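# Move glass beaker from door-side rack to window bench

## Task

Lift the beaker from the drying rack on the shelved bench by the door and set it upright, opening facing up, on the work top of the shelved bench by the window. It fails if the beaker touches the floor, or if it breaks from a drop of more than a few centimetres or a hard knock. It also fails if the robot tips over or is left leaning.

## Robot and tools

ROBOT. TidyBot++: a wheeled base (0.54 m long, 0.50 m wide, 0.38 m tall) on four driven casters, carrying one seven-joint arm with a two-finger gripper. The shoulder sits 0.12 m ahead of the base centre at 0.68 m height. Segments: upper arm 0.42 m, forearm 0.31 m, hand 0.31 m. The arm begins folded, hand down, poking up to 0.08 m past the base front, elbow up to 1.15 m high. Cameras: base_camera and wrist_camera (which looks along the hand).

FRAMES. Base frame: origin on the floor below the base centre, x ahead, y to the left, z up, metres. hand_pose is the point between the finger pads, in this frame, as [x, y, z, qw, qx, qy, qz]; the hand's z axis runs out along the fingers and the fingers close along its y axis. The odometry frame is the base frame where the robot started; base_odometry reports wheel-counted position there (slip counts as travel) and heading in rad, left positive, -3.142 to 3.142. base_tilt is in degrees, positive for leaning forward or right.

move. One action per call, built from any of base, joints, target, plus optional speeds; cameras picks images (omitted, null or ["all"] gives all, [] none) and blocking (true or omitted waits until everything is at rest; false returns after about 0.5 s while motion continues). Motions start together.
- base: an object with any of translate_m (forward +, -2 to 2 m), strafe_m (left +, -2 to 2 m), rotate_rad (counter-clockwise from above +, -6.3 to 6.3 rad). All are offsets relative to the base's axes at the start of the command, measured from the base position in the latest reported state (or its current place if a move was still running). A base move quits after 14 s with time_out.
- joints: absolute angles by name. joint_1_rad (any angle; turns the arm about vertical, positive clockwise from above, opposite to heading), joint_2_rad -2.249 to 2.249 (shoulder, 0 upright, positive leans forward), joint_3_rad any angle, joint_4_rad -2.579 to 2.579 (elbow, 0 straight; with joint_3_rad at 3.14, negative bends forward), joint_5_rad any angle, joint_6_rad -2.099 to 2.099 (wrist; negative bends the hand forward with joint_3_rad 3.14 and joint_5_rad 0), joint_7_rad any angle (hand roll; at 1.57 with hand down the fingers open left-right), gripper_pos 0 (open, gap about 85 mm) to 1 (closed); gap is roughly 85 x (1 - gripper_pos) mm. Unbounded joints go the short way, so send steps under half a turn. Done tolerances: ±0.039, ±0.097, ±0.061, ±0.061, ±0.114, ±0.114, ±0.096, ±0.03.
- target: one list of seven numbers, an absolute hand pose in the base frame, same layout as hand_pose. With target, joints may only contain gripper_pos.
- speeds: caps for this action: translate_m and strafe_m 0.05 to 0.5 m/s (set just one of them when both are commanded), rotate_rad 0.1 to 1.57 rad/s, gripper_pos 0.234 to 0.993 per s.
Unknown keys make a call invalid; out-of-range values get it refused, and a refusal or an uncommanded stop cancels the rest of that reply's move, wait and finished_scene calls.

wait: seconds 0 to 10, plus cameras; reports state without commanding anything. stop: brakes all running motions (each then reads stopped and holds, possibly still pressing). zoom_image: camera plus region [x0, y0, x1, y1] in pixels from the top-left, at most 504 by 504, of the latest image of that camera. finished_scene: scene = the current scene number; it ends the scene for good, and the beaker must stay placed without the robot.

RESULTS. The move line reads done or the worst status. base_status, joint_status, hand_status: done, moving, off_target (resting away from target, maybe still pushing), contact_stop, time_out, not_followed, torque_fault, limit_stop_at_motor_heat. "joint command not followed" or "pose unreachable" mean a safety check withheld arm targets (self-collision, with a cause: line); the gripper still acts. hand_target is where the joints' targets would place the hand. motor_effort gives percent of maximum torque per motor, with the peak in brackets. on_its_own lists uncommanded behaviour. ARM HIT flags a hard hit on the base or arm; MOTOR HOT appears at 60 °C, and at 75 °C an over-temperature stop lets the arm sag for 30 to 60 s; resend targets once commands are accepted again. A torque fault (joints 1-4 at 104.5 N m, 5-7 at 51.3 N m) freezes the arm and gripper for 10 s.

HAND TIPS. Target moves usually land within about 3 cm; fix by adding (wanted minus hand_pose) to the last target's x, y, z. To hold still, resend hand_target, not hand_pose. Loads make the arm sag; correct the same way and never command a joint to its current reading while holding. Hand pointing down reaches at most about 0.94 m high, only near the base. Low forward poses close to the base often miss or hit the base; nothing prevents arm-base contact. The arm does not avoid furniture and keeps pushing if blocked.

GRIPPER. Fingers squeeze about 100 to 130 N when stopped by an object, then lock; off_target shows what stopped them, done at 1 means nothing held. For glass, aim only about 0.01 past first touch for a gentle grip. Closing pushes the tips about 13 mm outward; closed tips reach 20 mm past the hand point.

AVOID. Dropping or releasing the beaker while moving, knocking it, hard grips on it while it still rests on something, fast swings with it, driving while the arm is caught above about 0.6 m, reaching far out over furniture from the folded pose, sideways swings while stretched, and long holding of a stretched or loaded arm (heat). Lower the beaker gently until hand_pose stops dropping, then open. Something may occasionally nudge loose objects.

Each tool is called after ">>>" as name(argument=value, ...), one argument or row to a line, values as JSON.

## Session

>>> move(
)

Scene clock: 0.00 s.
base_odometry: x=+0.000 y=+0.000 heading=+0.000
base_tilt: forward=+0.4 right=+0.1
base_status: not commanded
joint_positions: joint_1_rad=+0.023 joint_2_rad=-0.345 joint_3_rad=+3.159 joint_4_rad=-2.544 joint_5_rad=+0.038 joint_6_rad=-0.871 joint_7_rad=+1.537 gripper_pos=+0.000
joint_status: not commanded
motor_effort: joint_1_rad=-1 joint_2_rad=-2 joint_3_rad=-1 joint_4_rad=+13 joint_5_rad=+0 joint_6_rad=+2 joint_7_rad=-1
hand_pose: x=+0.2536 y=-0.0126 z=+0.5828 quat_wxyz=(+0.012, +0.999, -0.025, +0.036) (m; base frame)
hand_target: x=+0.2528 y=-0.0126 z=+0.5825 quat_wxyz=(+0.012, +0.999, -0.025, +0.036) (m; base frame)
hand_status: not commanded
pictures: base_camera, wrist_camera
Images, in order (width x height): base_camera 644x364, wrist_camera 644x476.

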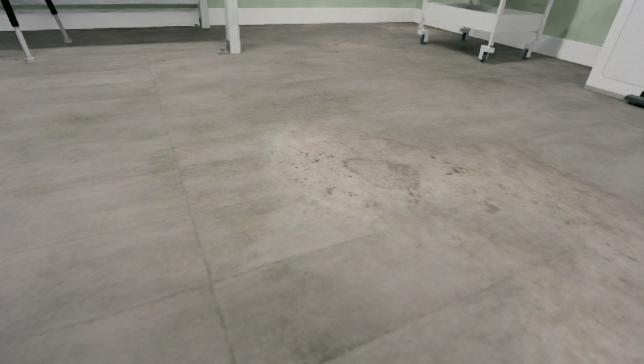

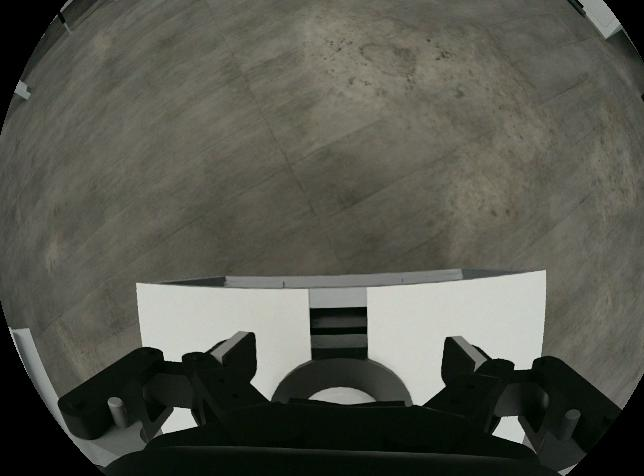

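>>> move(
  joints={"joint_1_rad": 0.0, "joint_2_rad": -1.06, "joint_3_rad": 3.12, "joint_4_rad": -1.53, "joint_5_rad": 0.06, "joint_6_rad": -1.09, "joint_7_rad": 1.60},
)

Scene clock: 6.53 s.
move: done
base_odometry: x=+0.000 y=+0.000 heading=+0.000
base_tilt: forward=+0.4 right=+0.1
base_status: not commanded
joint_positions: joint_1_rad=+0.014 joint_2_rad=-1.044 joint_3_rad=+3.145 joint_4_rad=-1.555 joint_5_rad=+0.038 joint_6_rad=-1.030 joint_7_rad=+1.550 gripper_pos=+0.000
joint_status: all done
motor_effort: joint_1_rad=-1(2) joint_2_rad=+17(19) joint_3_rad=+0(2) joint_4_rad=+13(19) joint_5_rad=+0(2) joint_6_rad=+9(10) joint_7_rad=-1(2)
hand_pose: x=+0.2197 y=-0.0120 z=+1.1771 quat_wxyz=(+0.016, +0.696, -0.019, +0.718) (m; base frame)
hand_target: x=+0.2052 y=-0.0051 z=+1.1713 quat_wxyz=(+0.042, +0.703, +0.012, +0.710) (m; base frame)
hand_status: not commanded
pictures: base_camera, wrist_camera
Images, in order (width x height): base_camera 644x364, wrist_camera 644x476.

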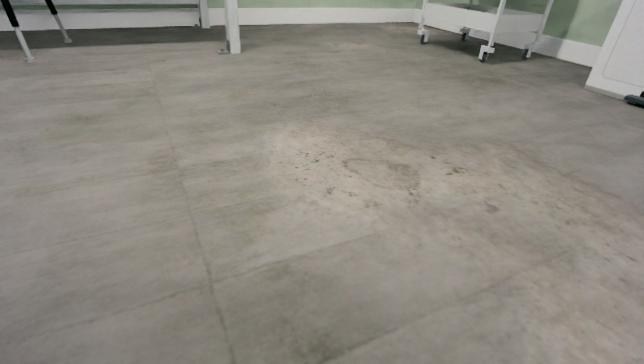

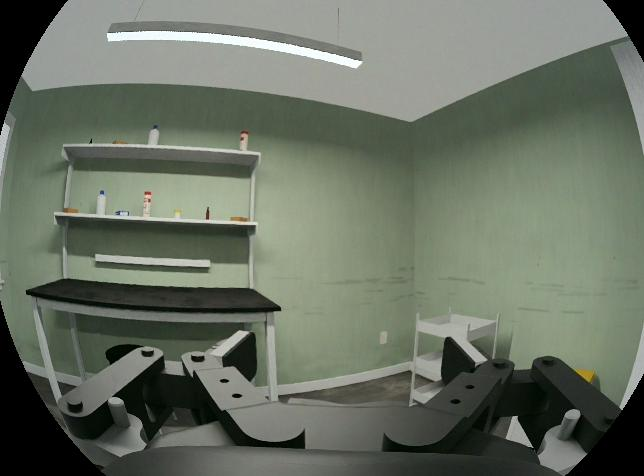

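>>> zoom_image(
  camera="wrist_camera",
  region=[0, 80, 300, 400],
)

>>> zoom_image(
  camera="wrist_camera",
  region=[380, 20, 644, 420],
)

Scaled by 1.575.

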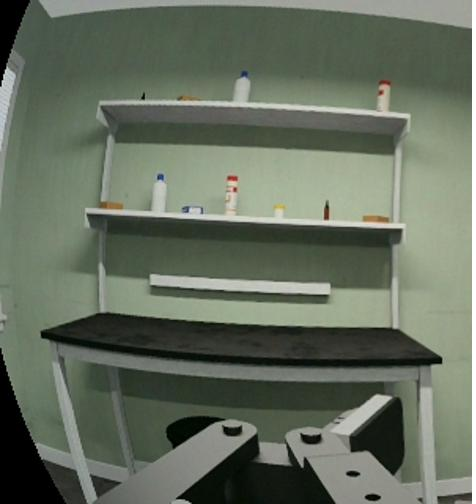

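Scaled by 1.260.

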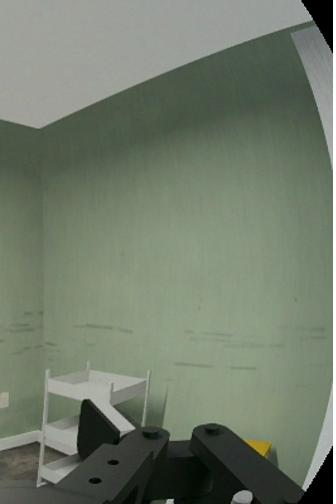

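>>> move(
  base={"rotate_rad": -2.808},
)

Scene clock: 35.13 s.
move: done
base_odometry: x=+0.000 y=+0.000 heading=-2.807
base_tilt: forward=+0.3 right=+0.1
base_status: done
joint_positions: joint_1_rad=+0.007 joint_2_rad=-1.044 joint_3_rad=+3.142 joint_4_rad=-1.555 joint_5_rad=+0.038 joint_6_rad=-1.031 joint_7_rad=+1.551 gripper_pos=+0.000
joint_status: not commanded
motor_effort: joint_1_rad=+0(3) joint_2_rad=+16(18) joint_3_rad=+0(2) joint_4_rad=+13(13) joint_5_rad=+0(1) joint_6_rad=+9(10) joint_7_rad=-1(2)
hand_pose: x=+0.2197 y=-0.0100 z=+1.1768 quat_wxyz=(+0.014, +0.696, -0.015, +0.717) (m; base frame)
hand_target: x=+0.2052 y=-0.0051 z=+1.1713 quat_wxyz=(+0.042, +0.703, +0.012, +0.710) (m; base frame)
hand_status: not commanded
pictures: base_camera, wrist_camera
Images, in order (width x height): base_camera 644x364, wrist_camera 644x476.

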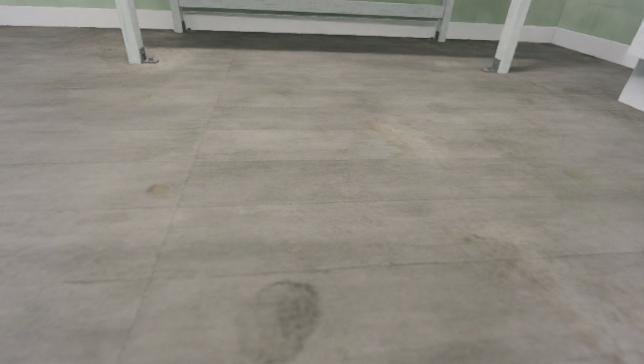

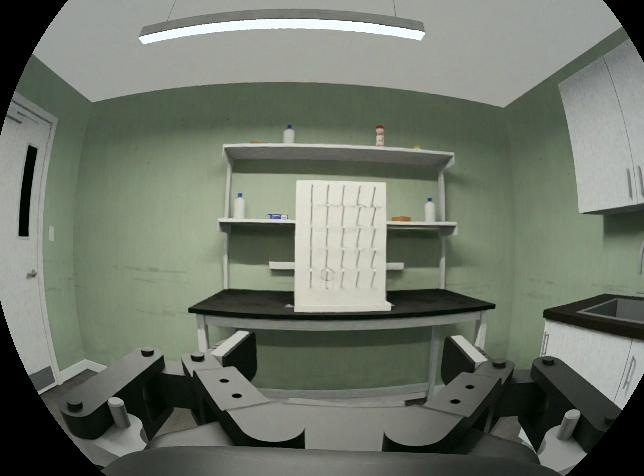

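>>> zoom_image(
  camera="wrist_camera",
  region=[280, 160, 410, 330],
)

>>> zoom_image(
  camera="wrist_camera",
  region=[295, 240, 365, 312],
)

Scaled by 2.965.

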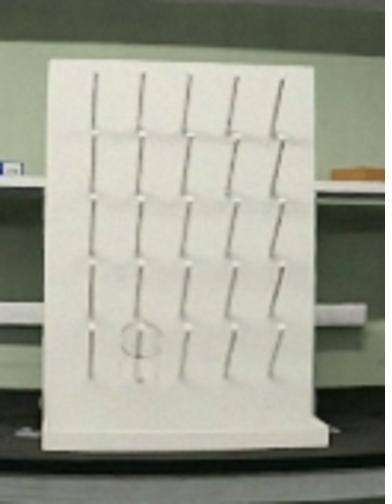

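Scaled by 7.000.

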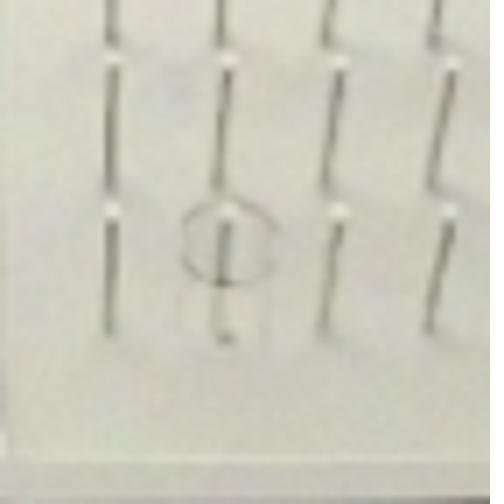

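>>> move(
  base={"translate_m": 0.763, "strafe_m": 0.003, "rotate_rad": 0.097},
  joints={"joint_1_rad": 0.0, "joint_2_rad": -0.32, "joint_3_rad": 3.12, "joint_4_rad": -1.969, "joint_5_rad": 0.04, "joint_6_rad": 0.074, "joint_7_rad": 1.60},
)

Scene clock: 178.23 s.
move: done
base_odometry: x=-0.720 y=-0.253 heading=-2.709
base_tilt: forward=+0.4 right=+0.1
base_status: done
joint_positions: joint_1_rad=+0.006 joint_2_rad=-0.325 joint_3_rad=+3.142 joint_4_rad=-1.927 joint_5_rad=+0.038 joint_6_rad=+0.023 joint_7_rad=+1.551 gripper_pos=+0.000
joint_status: all done
motor_effort: joint_1_rad=+1(2) joint_2_rad=-10(20) joint_3_rad=-1(2) joint_4_rad=+20(22) joint_5_rad=+0(2) joint_6_rad=+10(11) joint_7_rad=-1(2)
hand_pose: x=+0.6102 y=-0.0017 z=+1.0679 quat_wxyz=(+0.009, +0.710, +0.004, +0.704) (m; base frame)
hand_target: x=+0.6109 y=+0.0149 z=+1.0552 quat_wxyz=(+0.018, +0.708, +0.035, +0.705) (m; base frame)
hand_status: not commanded
pictures: base_camera, wrist_camera
Images, in order (width x height): base_camera 644x364, wrist_camera 644x476.

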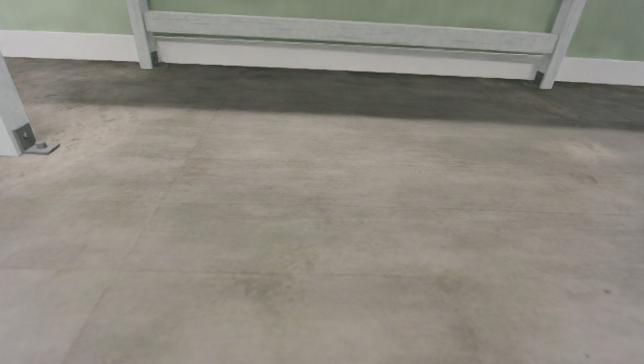

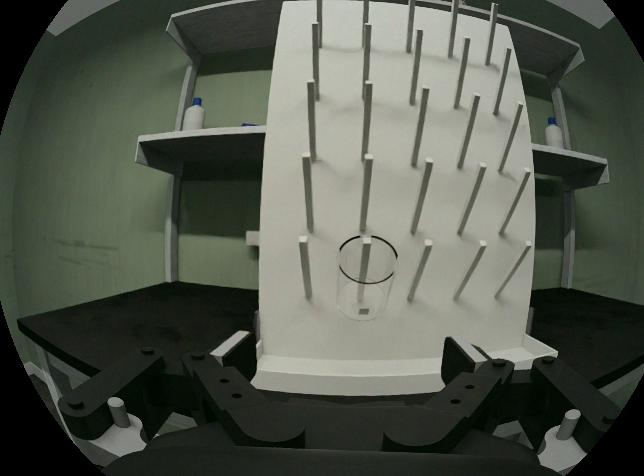

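>>> zoom_image(
  camera="wrist_camera",
  region=[310, 220, 430, 330],
)

Scaled by 4.200.

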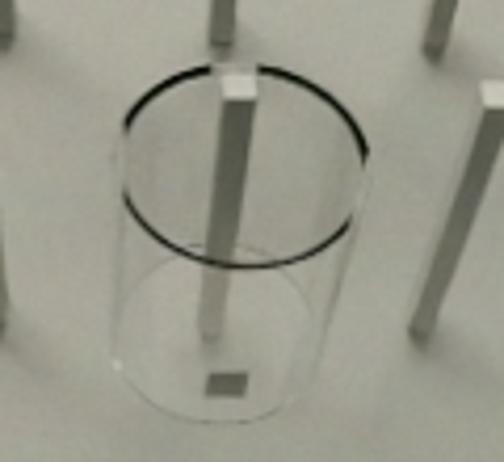

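>>> zoom_image(
  camera="wrist_camera",
  region=[280, 140, 440, 320],
)

>>> zoom_image(
  camera="wrist_camera",
  region=[400, 140, 560, 320],
)

Scaled by 2.800.

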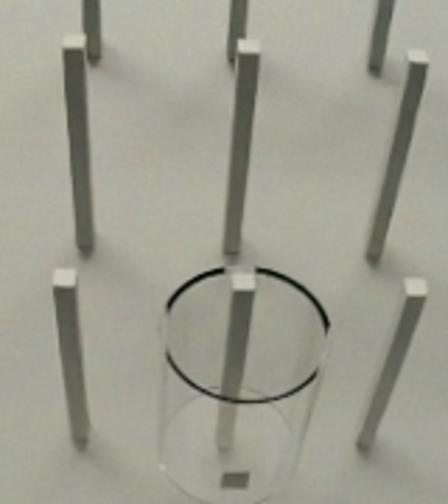

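Scaled by 2.800.

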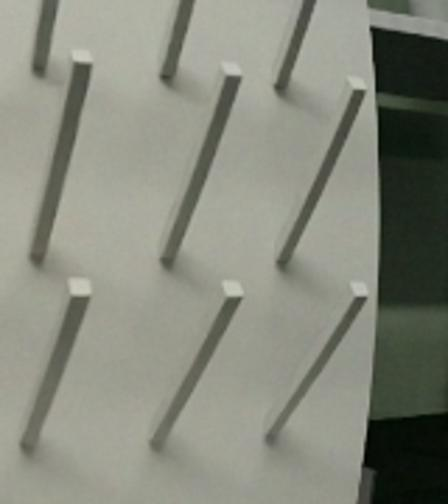

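>>> move(
  base={"translate_m": 0.149, "strafe_m": -0.063, "rotate_rad": 0.065},
  joints={"joint_7_rad": 1.63},
  speeds={"translate_m": 0.25},
)

Scene clock: 327.17 s.
move: done
base_odometry: x=-0.882 y=-0.259 heading=-2.643
base_tilt: forward=+0.4 right=+0.1
base_status: done
joint_positions: joint_1_rad=+0.002 joint_2_rad=-0.324 joint_3_rad=+3.131 joint_4_rad=-1.927 joint_5_rad=+0.038 joint_6_rad=+0.026 joint_7_rad=+1.587 gripper_pos=+0.000
joint_status: all done
motor_effort: joint_1_rad=+0(3) joint_2_rad=-10(12) joint_3_rad=-1(3) joint_4_rad=+20(20) joint_5_rad=+0(1) joint_6_rad=+10(10) joint_7_rad=-1(1)
hand_pose: x=+0.6103 y=+0.0071 z=+1.0682 quat_wxyz=(+0.017, +0.709, +0.024, +0.704) (m; base frame)
hand_target: x=+0.6109 y=+0.0149 z=+1.0552 quat_wxyz=(+0.029, +0.707, +0.046, +0.705) (m; base frame)
hand_status: not commanded
pictures: base_camera, wrist_camera
Images, in order (width x height): base_camera 644x364, wrist_camera 644x476.

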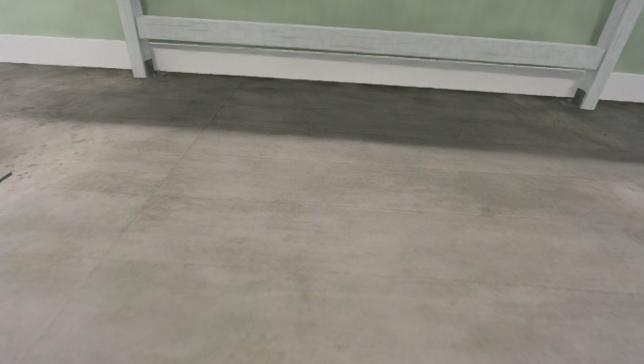

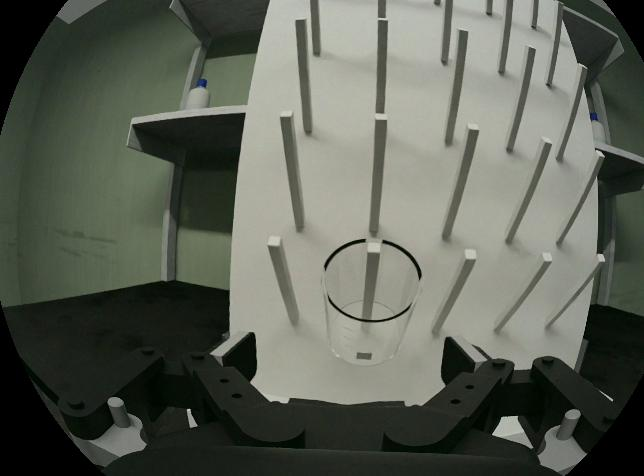

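>>> zoom_image(
  camera="wrist_camera",
  region=[260, 220, 480, 380],
)

>>> zoom_image(
  camera="wrist_camera",
  region=[300, 225, 440, 375],
)

Scaled by 2.291.

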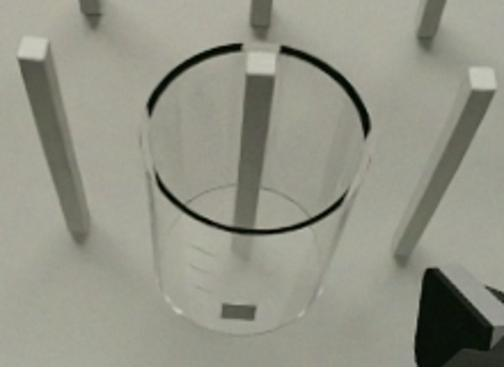

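Scaled by 3.360.

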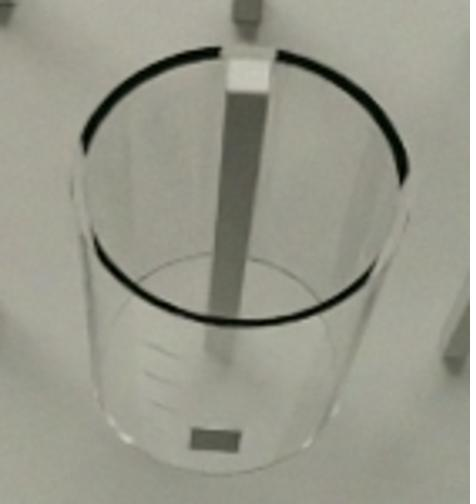

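>>> move(
  base={"translate_m": 0.045, "strafe_m": -0.0105},
  joints={"joint_7_rad": 1.465},
  speeds={"translate_m": 0.1},
)

Scene clock: 365.60 s.
move: done
base_odometry: x=-0.926 y=-0.271 heading=-2.644
base_tilt: forward=+0.4 right=+0.1
base_status: done
joint_positions: joint_1_rad=+0.002 joint_2_rad=-0.323 joint_3_rad=+3.131 joint_4_rad=-1.927 joint_5_rad=+0.038 joint_6_rad=+0.026 joint_7_rad=+1.472 gripper_pos=+0.000
joint_status: all done
motor_effort: joint_1_rad=+0(1) joint_2_rad=-10(13) joint_3_rad=+0(2) joint_4_rad=+20(20) joint_5_rad=-1(1) joint_6_rad=+10(10) joint_7_rad=-1(2)
hand_pose: x=+0.6107 y=+0.0071 z=+1.0679 quat_wxyz=(-0.023, +0.710, -0.017, +0.704) (m; base frame)
hand_target: x=+0.6109 y=+0.0149 z=+1.0552 quat_wxyz=(-0.029, +0.709, -0.013, +0.705) (m; base frame)
hand_status: not commanded
pictures: base_camera, wrist_camera
Images, in order (width x height): base_camera 644x364, wrist_camera 644x476.

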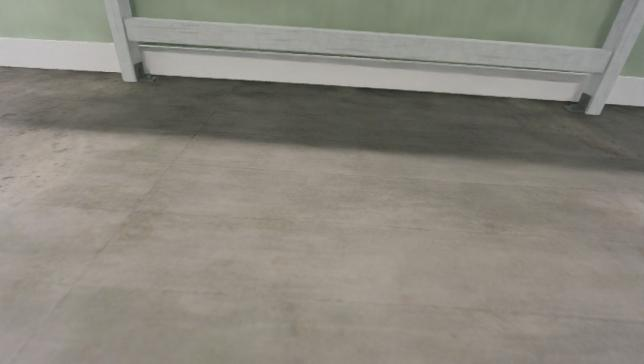

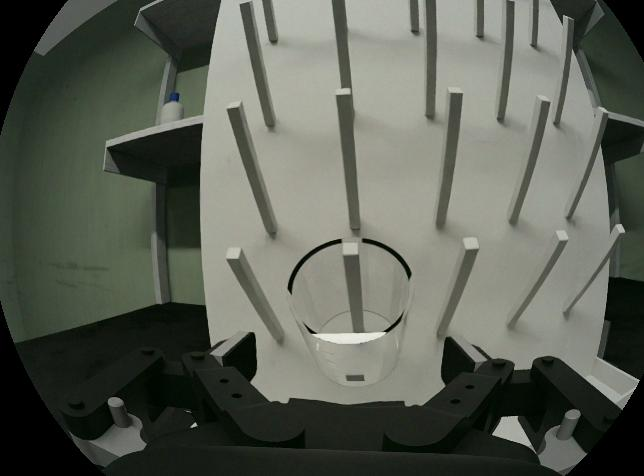

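>>> move(
  joints={"joint_7_rad": 1.56},
  cameras=["wrist_camera"],
)

Scene clock: 370.83 s.
move: done
base_odometry: x=-0.926 y=-0.271 heading=-2.644
base_tilt: forward=+0.4 right=+0.1
base_status: not commanded
joint_positions: joint_1_rad=+0.002 joint_2_rad=-0.323 joint_3_rad=+3.131 joint_4_rad=-1.927 joint_5_rad=+0.038 joint_6_rad=+0.026 joint_7_rad=+1.549 gripper_pos=+0.000
joint_status: all done
motor_effort: joint_1_rad=-1(2) joint_2_rad=-10(10) joint_3_rad=-1(1) joint_4_rad=+20(20) joint_5_rad=+0(2) joint_6_rad=+9(10) joint_7_rad=-1(1)
hand_pose: x=+0.6107 y=+0.0071 z=+1.0679 quat_wxyz=(+0.004, +0.710, +0.010, +0.704) (m; base frame)
hand_target: x=+0.6109 y=+0.0149 z=+1.0552 quat_wxyz=(+0.004, +0.708, +0.021, +0.706) (m; base frame)
hand_status: not commanded
pictures: wrist_camera
Images, in order (width x height): wrist_camera 644x476.

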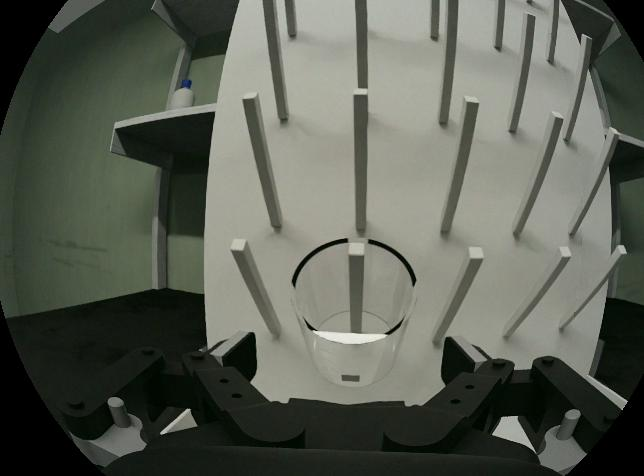

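>>> move(
  joints={"joint_7_rad": 1.515},
  cameras=["wrist_camera"],
)

>>> zoom_image(
  camera="wrist_camera",
  region=[210, 220, 500, 400],
)

>>> zoom_image(
  camera="wrist_camera",
  region=[270, 225, 430, 395],
)

Scene clock: 375.47 s.
move: done
base_odometry: x=-0.926 y=-0.271 heading=-2.644
base_tilt: forward=+0.4 right=+0.1
base_status: not commanded
joint_positions: joint_1_rad=+0.002 joint_2_rad=-0.323 joint_3_rad=+3.131 joint_4_rad=-1.927 joint_5_rad=+0.038 joint_6_rad=+0.026 joint_7_rad=+1.523 gripper_pos=+0.000
joint_status: all done
motor_effort: joint_1_rad=-1(1) joint_2_rad=-10(10) joint_3_rad=-1(1) joint_4_rad=+20(20) joint_5_rad=+0(1) joint_6_rad=+9(11) joint_7_rad=+0(1)
hand_pose: x=+0.6107 y=+0.0071 z=+1.0679 quat_wxyz=(-0.005, +0.710, +0.001, +0.704) (m; base frame)
hand_target: x=+0.6109 y=+0.0149 z=+1.0552 quat_wxyz=(-0.011, +0.709, +0.005, +0.705) (m; base frame)
hand_status: not commanded
pictures: wrist_camera
Images, in order (width x height): wrist_camera 644x476.

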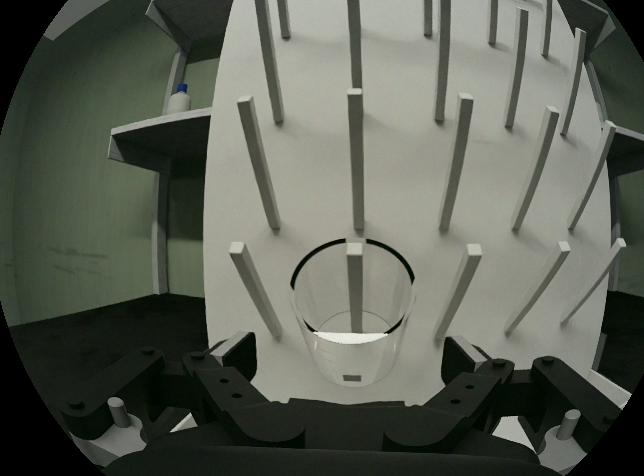

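Scaled by 1.738.

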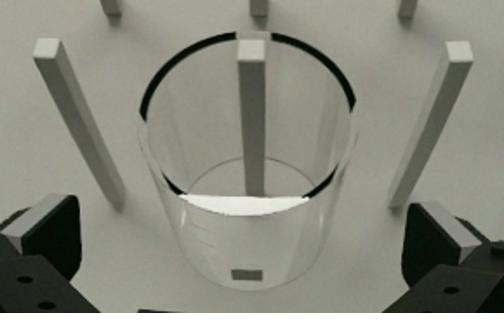

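Scaled by 2.965.

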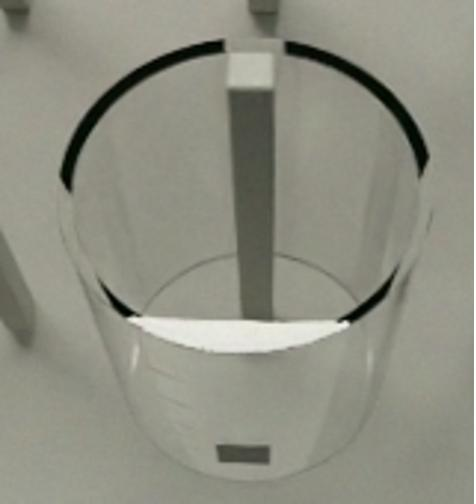

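>>> move(
  base={"translate_m": 0.055},
  speeds={"translate_m": 0.08},
  cameras=["wrist_camera"],
)

>>> zoom_image(
  camera="wrist_camera",
  region=[210, 220, 490, 430],
)

Scene clock: 418.97 s.
move: done
base_odometry: x=-0.975 y=-0.297 heading=-2.644
base_tilt: forward=+0.4 right=+0.1
base_status: done
joint_positions: joint_1_rad=+0.002 joint_2_rad=-0.322 joint_3_rad=+3.131 joint_4_rad=-1.928 joint_5_rad=+0.038 joint_6_rad=+0.027 joint_7_rad=+1.523 gripper_pos=+0.000
joint_status: not commanded
motor_effort: joint_1_rad=+0(2) joint_2_rad=-10(13) joint_3_rad=+0(1) joint_4_rad=+20(20) joint_5_rad=-1(1) joint_6_rad=+10(10) joint_7_rad=-1(1)
hand_pose: x=+0.6111 y=+0.0071 z=+1.0674 quat_wxyz=(-0.005, +0.710, +0.001, +0.704) (m; base frame)
hand_target: x=+0.6109 y=+0.0149 z=+1.0552 quat_wxyz=(-0.011, +0.709, +0.005, +0.705) (m; base frame)
hand_status: not commanded
pictures: wrist_camera
Images, in order (width x height): wrist_camera 644x476.

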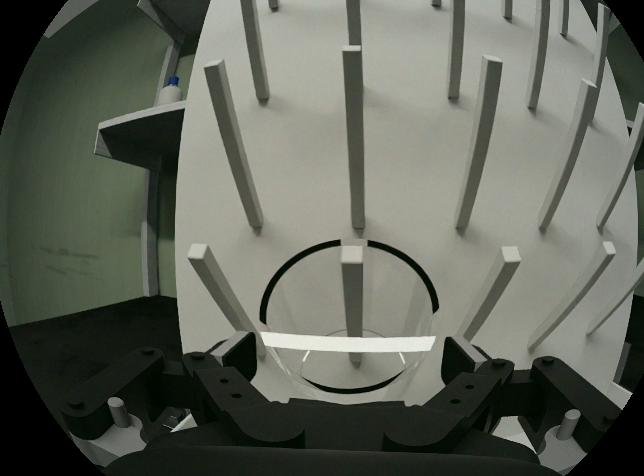

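Scaled by 1.800.

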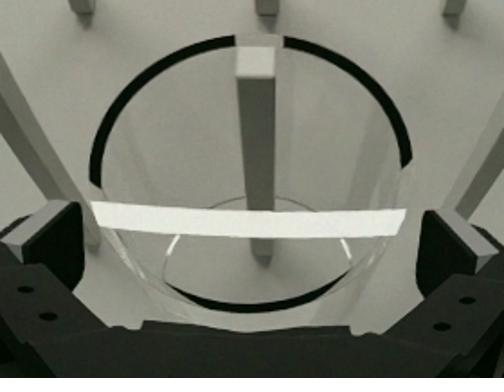

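>>> move(
  base={"translate_m": 0.036},
  speeds={"translate_m": 0.08},
  cameras=["wrist_camera"],
)

>>> zoom_image(
  camera="wrist_camera",
  region=[200, 210, 500, 435],
)

Scene clock: 423.07 s.
move: done
base_odometry: x=-1.007 y=-0.314 heading=-2.644
base_tilt: forward=+0.4 right=+0.1
base_status: done
joint_positions: joint_1_rad=+0.002 joint_2_rad=-0.321 joint_3_rad=+3.131 joint_4_rad=-1.928 joint_5_rad=+0.038 joint_6_rad=+0.027 joint_7_rad=+1.523 gripper_pos=+0.000
joint_status: not commanded
motor_effort: joint_1_rad=-1(1) joint_2_rad=-9(13) joint_3_rad=+0(2) joint_4_rad=+20(20) joint_5_rad=+0(1) joint_6_rad=+9(10) joint_7_rad=-1(1)
hand_pose: x=+0.6114 y=+0.0071 z=+1.0669 quat_wxyz=(-0.005, +0.710, +0.001, +0.704) (m; base frame)
hand_target: x=+0.6109 y=+0.0149 z=+1.0552 quat_wxyz=(-0.011, +0.709, +0.005, +0.705) (m; base frame)
hand_status: not commanded
pictures: wrist_camera
Images, in order (width x height): wrist_camera 644x476.

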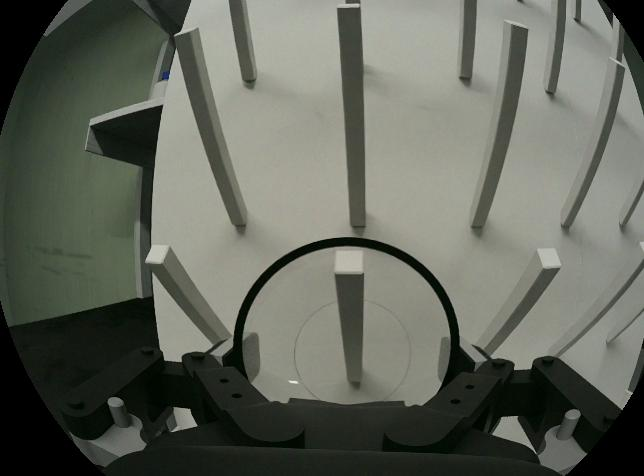

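Scaled by 1.680.

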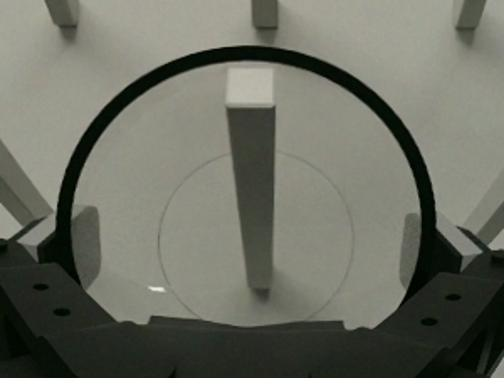

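>>> move(
  joints={"gripper_pos": 0.217},
  speeds={"gripper_pos": 0.234},
  cameras=["wrist_camera"],
)

>>> zoom_image(
  camera="wrist_camera",
  region=[200, 210, 500, 435],
)

Scene clock: 433.93 s.
move: done
base_odometry: x=-1.007 y=-0.314 heading=-2.644
base_tilt: forward=+0.4 right=+0.1
base_status: not commanded
joint_positions: joint_1_rad=+0.002 joint_2_rad=-0.321 joint_3_rad=+3.131 joint_4_rad=-1.932 joint_5_rad=+0.038 joint_6_rad=+0.027 joint_7_rad=+1.523 gripper_pos=+0.208
joint_status: all done
motor_effort: joint_1_rad=+1(2) joint_2_rad=-9(11) joint_3_rad=+0(2) joint_4_rad=+21(21) joint_5_rad=+0(2) joint_6_rad=+9(11) joint_7_rad=-1(1)
hand_pose: x=+0.6114 y=+0.0071 z=+1.0644 quat_wxyz=(-0.005, +0.712, +0.001, +0.703) (m; base frame)
hand_target: x=+0.6109 y=+0.0149 z=+1.0552 quat_wxyz=(-0.011, +0.709, +0.005, +0.705) (m; base frame)
hand_status: not commanded
pictures: wrist_camera
Images, in order (width x height): wrist_camera 644x476.

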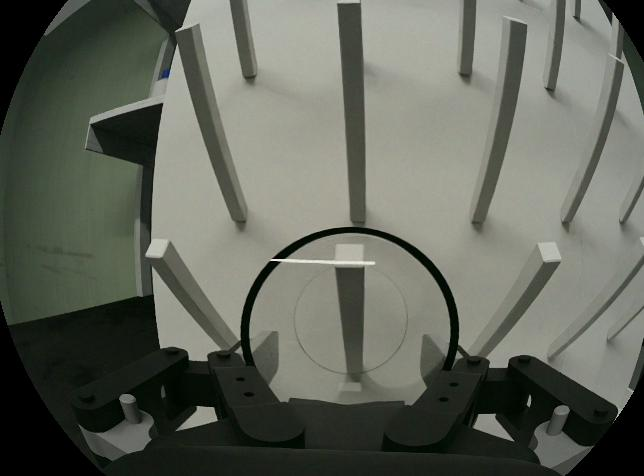

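Scaled by 1.680.

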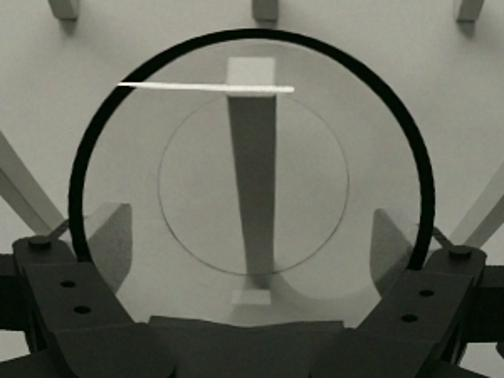

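>>> move(
  joints={"joint_1_rad": 0.0, "joint_2_rad": -0.413, "joint_3_rad": 3.12, "joint_4_rad": -1.86, "joint_5_rad": 0.04, "joint_6_rad": -0.11, "joint_7_rad": 1.515},
  cameras=["wrist_camera"],
)

Scene clock: 464.43 s.
move: done
base_odometry: x=-1.007 y=-0.314 heading=-2.644
base_tilt: forward=+0.3 right=+0.2
base_status: not commanded
joint_positions: joint_1_rad=+0.002 joint_2_rad=-0.381 joint_3_rad=+3.131 joint_4_rad=-1.893 joint_5_rad=+0.038 joint_6_rad=-0.066 joint_7_rad=+1.523 gripper_pos=+0.213
joint_status: all done
motor_effort: joint_1_rad=+1(2) joint_2_rad=-9(13) joint_3_rad=+0(1) joint_4_rad=+21(22) joint_5_rad=+0(2) joint_6_rad=+10(11) joint_7_rad=-1(2)
hand_pose: x=+0.5873 y=+0.0060 z=+1.0886 quat_wxyz=(-0.004, +0.709, +0.000, +0.705) (m; base frame)
hand_target: x=+0.5730 y=+0.0127 z=+1.1102 quat_wxyz=(-0.008, +0.702, +0.003, +0.712) (m; base frame)
hand_status: not commanded
pictures: wrist_camera
Images, in order (width x height): wrist_camera 644x476.

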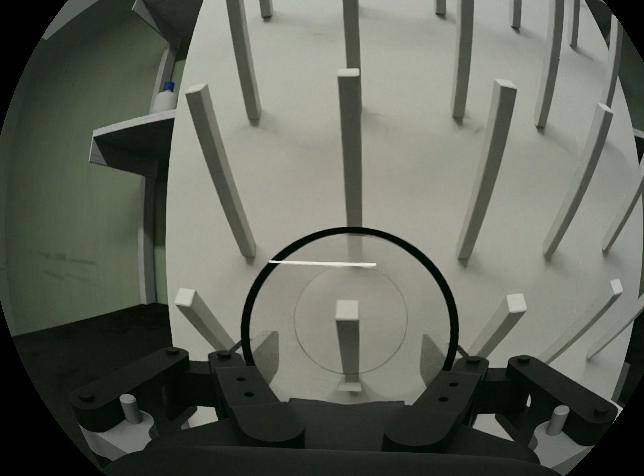

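>>> move(
  joints={"joint_1_rad": 0.0, "joint_2_rad": -0.472, "joint_3_rad": 3.12, "joint_4_rad": -1.785, "joint_5_rad": 0.04, "joint_6_rad": -0.24, "joint_7_rad": 1.515},
  cameras=["wrist_camera"],
)

>>> move(
  joints={"joint_1_rad": 0.0, "joint_2_rad": -0.535, "joint_3_rad": 3.12, "joint_4_rad": -1.655, "joint_5_rad": 0.04, "joint_6_rad": -0.43, "joint_7_rad": 1.515},
  cameras=["wrist_camera"],
)

Scene clock: 469.60 s.
move: done
base_odometry: x=-1.007 y=-0.314 heading=-2.644
base_tilt: forward=+0.4 right=+0.1
base_status: not commanded
joint_positions: joint_1_rad=+0.002 joint_2_rad=-0.439 joint_3_rad=+3.131 joint_4_rad=-1.829 joint_5_rad=+0.038 joint_6_rad=-0.192 joint_7_rad=+1.523 gripper_pos=+0.213
joint_status: all done
motor_effort: joint_1_rad=+0(2) joint_2_rad=-7(11) joint_3_rad=-1(2) joint_4_rad=+22(23) joint_5_rad=+0(2) joint_6_rad=+13(13) joint_7_rad=-1(2)
hand_pose: x=+0.5607 y=+0.0046 z=+1.1157 quat_wxyz=(-0.002, +0.711, -0.002, +0.703) (m; base frame)
hand_target: x=+0.5426 y=+0.0111 z=+1.1421 quat_wxyz=(-0.006, +0.701, +0.001, +0.713) (m; base frame)
hand_status: not commanded
pictures: wrist_camera
Images, in order (width x height): wrist_camera 644x476.

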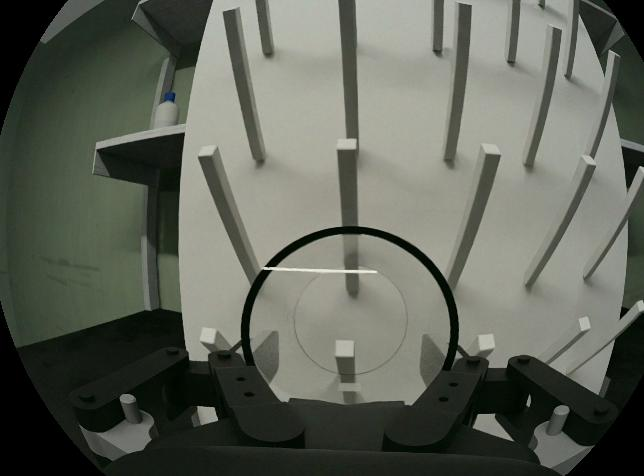

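Scene clock: 470.93 s.
move: done
base_odometry: x=-1.007 y=-0.314 heading=-2.644
base_tilt: forward=+0.4 right=+0.1
base_status: not commanded
joint_positions: joint_1_rad=+0.002 joint_2_rad=-0.514 joint_3_rad=+3.131 joint_4_rad=-1.688 joint_5_rad=+0.038 joint_6_rad=-0.377 joint_7_rad=+1.523 gripper_pos=+0.213
joint_status: all done
motor_effort: joint_1_rad=-1(2) joint_2_rad=-3(10) joint_3_rad=-1(1) joint_4_rad=+20(23) joint_5_rad=+0(1) joint_6_rad=+10(14) joint_7_rad=-1(2)
hand_pose: x=+0.5133 y=+0.0025 z=+1.1759 quat_wxyz=(+0.000, +0.700, -0.005, +0.714) (m; base frame)
hand_target: x=+0.4984 y=+0.0088 z=+1.1871 quat_wxyz=(-0.004, +0.700, -0.002, +0.715) (m; base frame)
hand_status: not commanded
pictures: wrist_camera
Images, in order (width x height): wrist_camera 644x476.

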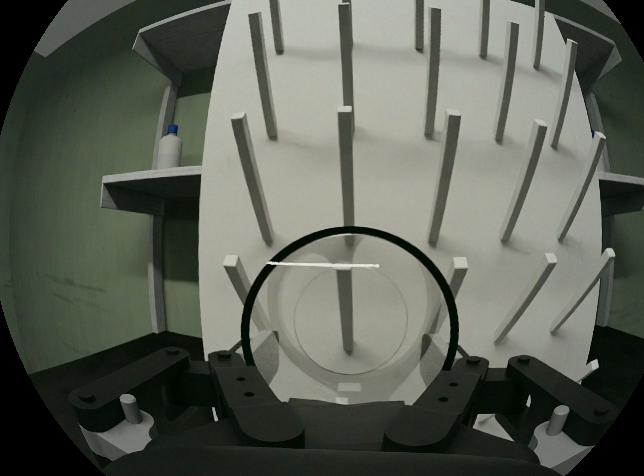

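>>> move(
  base={"translate_m": -0.40},
  joints={"joint_1_rad": 0.0, "joint_2_rad": -1.06, "joint_3_rad": 3.12, "joint_4_rad": -1.53, "joint_5_rad": 0.04, "joint_6_rad": -1.09, "joint_7_rad": 1.515},
  speeds={"translate_m": 0.4},
  cameras=["wrist_camera"],
)

Scene clock: 507.63 s.
move: done
base_odometry: x=-0.655 y=-0.123 heading=-2.644
base_tilt: forward=+0.3 right=+0.1
base_status: done
joint_positions: joint_1_rad=+0.001 joint_2_rad=-1.063 joint_3_rad=+3.130 joint_4_rad=-1.554 joint_5_rad=+0.038 joint_6_rad=-1.033 joint_7_rad=+1.523 gripper_pos=+0.213
joint_status: all done
motor_effort: joint_1_rad=-1(2) joint_2_rad=+16(22) joint_3_rad=+0(4) joint_4_rad=+13(21) joint_5_rad=-1(2) joint_6_rad=+10(12) joint_7_rad=-1(2)
hand_pose: x=+0.2103 y=-0.0033 z=+1.1783 quat_wxyz=(+0.003, +0.690, -0.016, +0.724) (m; base frame)
hand_target: x=+0.2053 y=+0.0004 z=+1.1711 quat_wxyz=(+0.002, +0.703, -0.015, +0.711) (m; base frame)
hand_status: not commanded
pictures: wrist_camera
Images, in order (width x height): wrist_camera 644x476.

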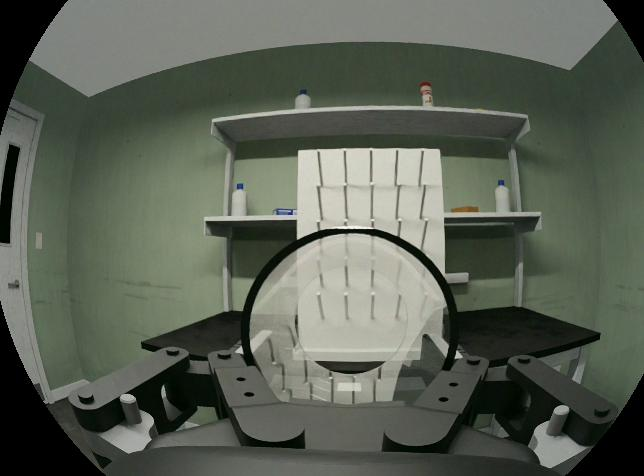

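>>> move(
  base={"translate_m": -1.382, "strafe_m": 0.043, "rotate_rad": -3.1266},
  speeds={"rotate_rad": 1.0, "translate_m": 0.45},
)

Scene clock: 516.40 s.
move: done
base_odometry: x=+0.580 y=+0.499 heading=+0.512
base_tilt: forward=+0.3 right=+0.1
base_status: done
joint_positions: joint_1_rad=+0.001 joint_2_rad=-1.063 joint_3_rad=+3.130 joint_4_rad=-1.554 joint_5_rad=+0.038 joint_6_rad=-1.036 joint_7_rad=+1.523 gripper_pos=+0.213
joint_status: not commanded
motor_effort: joint_1_rad=+0(2) joint_2_rad=+17(18) joint_3_rad=+0(2) joint_4_rad=+13(15) joint_5_rad=+0(2) joint_6_rad=+10(11) joint_7_rad=-1(2)
hand_pose: x=+0.2103 y=-0.0033 z=+1.1774 quat_wxyz=(+0.003, +0.691, -0.016, +0.723) (m; base frame)
hand_target: x=+0.2053 y=+0.0004 z=+1.1711 quat_wxyz=(+0.002, +0.703, -0.015, +0.711) (m; base frame)
hand_status: not commanded
pictures: base_camera, wrist_camera
Images, in order (width x height): base_camera 644x364, wrist_camera 644x476.

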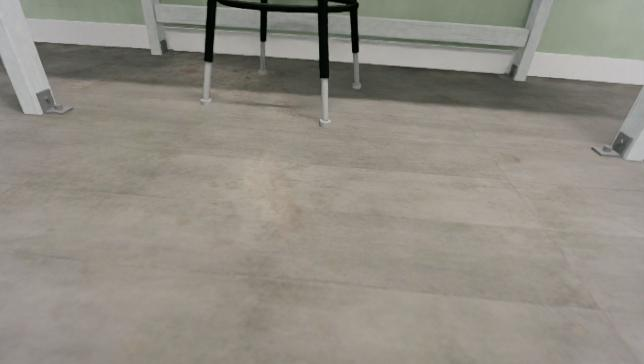

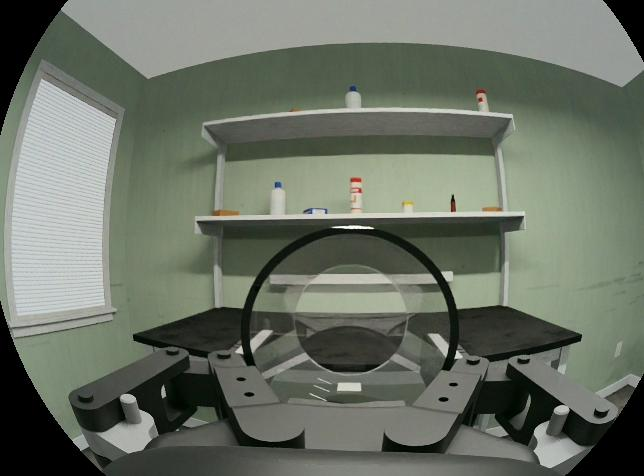

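>>> zoom_image(
  camera="wrist_camera",
  region=[110, 290, 270, 390],
)

>>> zoom_image(
  camera="wrist_camera",
  region=[440, 290, 600, 390],
)

>>> zoom_image(
  camera="base_camera",
  region=[0, 0, 644, 200],
)

Scaled by 3.150.

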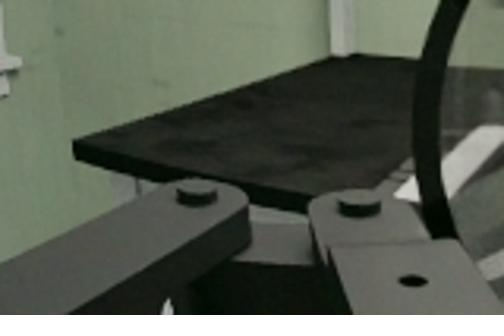

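Scaled by 3.150.

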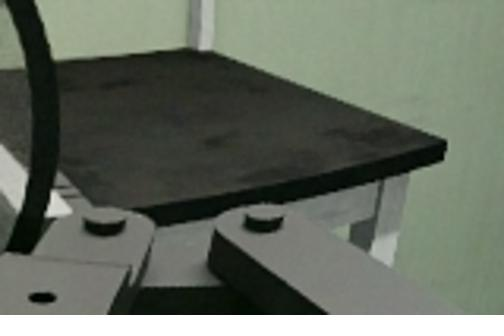

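Region (0, 0, 644, 200) is 644x200 pixels. A region can be at most 504 by 504 pixels.

>>> move(
)

Scene clock: 570.70 s.
base_odometry: x=+0.580 y=+0.499 heading=+0.512
base_tilt: forward=+0.3 right=+0.1
base_status: done
joint_positions: joint_1_rad=+0.001 joint_2_rad=-1.063 joint_3_rad=+3.130 joint_4_rad=-1.554 joint_5_rad=+0.038 joint_6_rad=-1.036 joint_7_rad=+1.523 gripper_pos=+0.213
joint_status: not commanded
motor_effort: joint_1_rad=+0(2) joint_2_rad=+17(18) joint_3_rad=+0(2) joint_4_rad=+13(15) joint_5_rad=+0(2) joint_6_rad=+10(11) joint_7_rad=-1(2)
hand_pose: x=+0.2103 y=-0.0033 z=+1.1774 quat_wxyz=(+0.003, +0.691, -0.016, +0.723) (m; base frame)
hand_target: x=+0.2053 y=+0.0004 z=+1.1711 quat_wxyz=(+0.002, +0.703, -0.015, +0.711) (m; base frame)
hand_status: not commanded
pictures: base_camera, wrist_camera
Images, in order (width x height): base_camera 644x364, wrist_camera 644x476.

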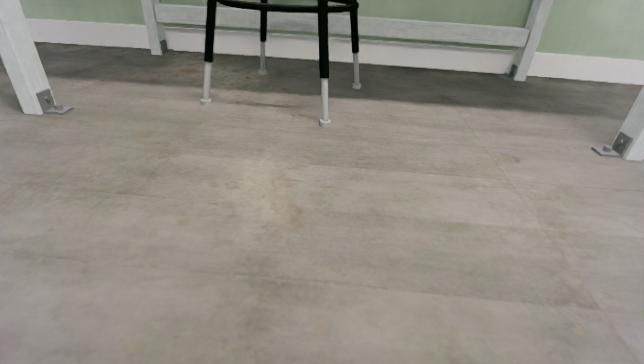

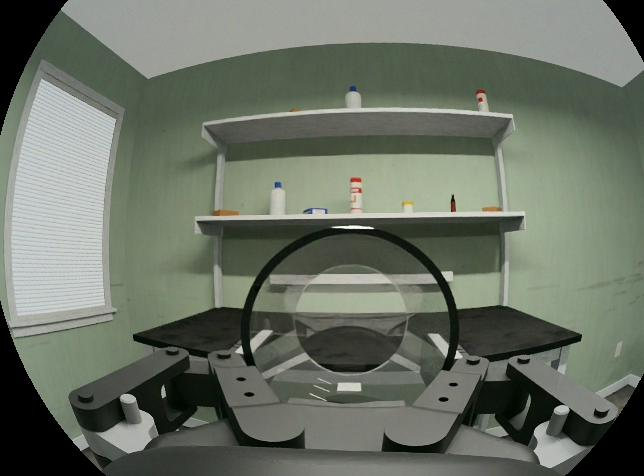

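>>> move(
  base={"translate_m": 0.2},
)

Scene clock: 601.00 s.
move: done
base_odometry: x=+0.754 y=+0.597 heading=+0.511
base_tilt: forward=+0.4 right=+0.1
base_status: done
joint_positions: joint_1_rad=+0.001 joint_2_rad=-1.061 joint_3_rad=+3.130 joint_4_rad=-1.553 joint_5_rad=+0.038 joint_6_rad=-1.037 joint_7_rad=+1.523 gripper_pos=+0.213
joint_status: not commanded
motor_effort: joint_1_rad=+0(2) joint_2_rad=+17(20) joint_3_rad=+0(1) joint_4_rad=+13(15) joint_5_rad=+0(1) joint_6_rad=+11(11) joint_7_rad=-1(1)
hand_pose: x=+0.2110 y=-0.0033 z=+1.1773 quat_wxyz=(+0.003, +0.692, -0.016, +0.722) (m; base frame)
hand_target: x=+0.2053 y=+0.0004 z=+1.1711 quat_wxyz=(+0.002, +0.703, -0.015, +0.711) (m; base frame)
hand_status: not commanded
pictures: base_camera, wrist_camera
Images, in order (width x height): base_camera 644x364, wrist_camera 644x476.

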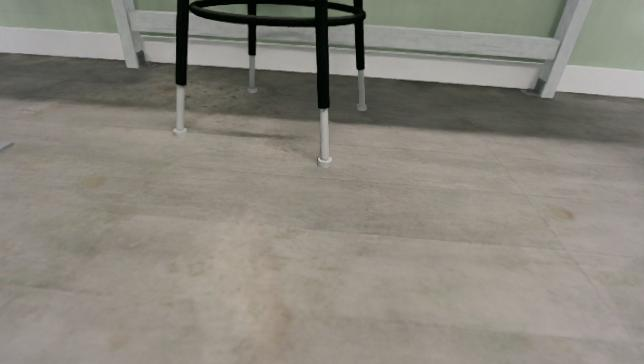

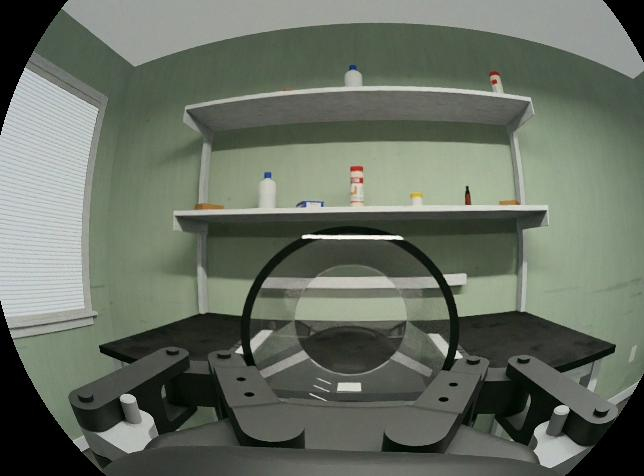

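>>> zoom_image(
  camera="wrist_camera",
  region=[80, 300, 180, 380],
)

>>> zoom_image(
  camera="wrist_camera",
  region=[530, 300, 630, 380],
)

>>> zoom_image(
  camera="base_camera",
  region=[0, 0, 200, 160],
)

>>> zoom_image(
  camera="base_camera",
  region=[440, 0, 640, 160],
)

Scaled by 5.040.

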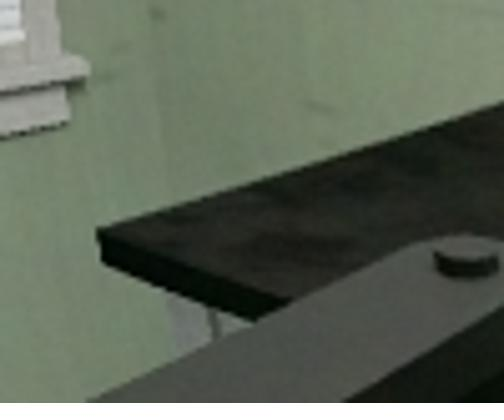

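Scaled by 5.040.

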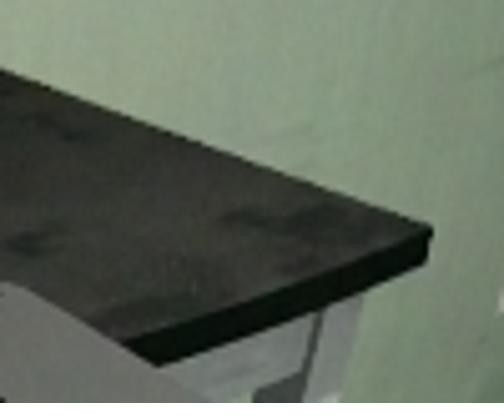

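Scaled by 2.520.

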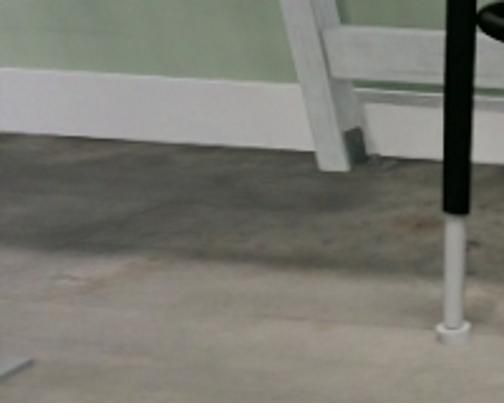

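Scaled by 2.520.

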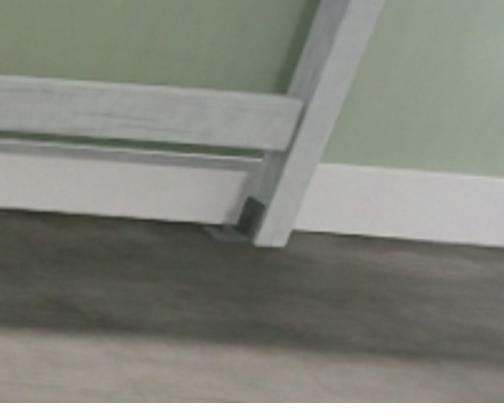

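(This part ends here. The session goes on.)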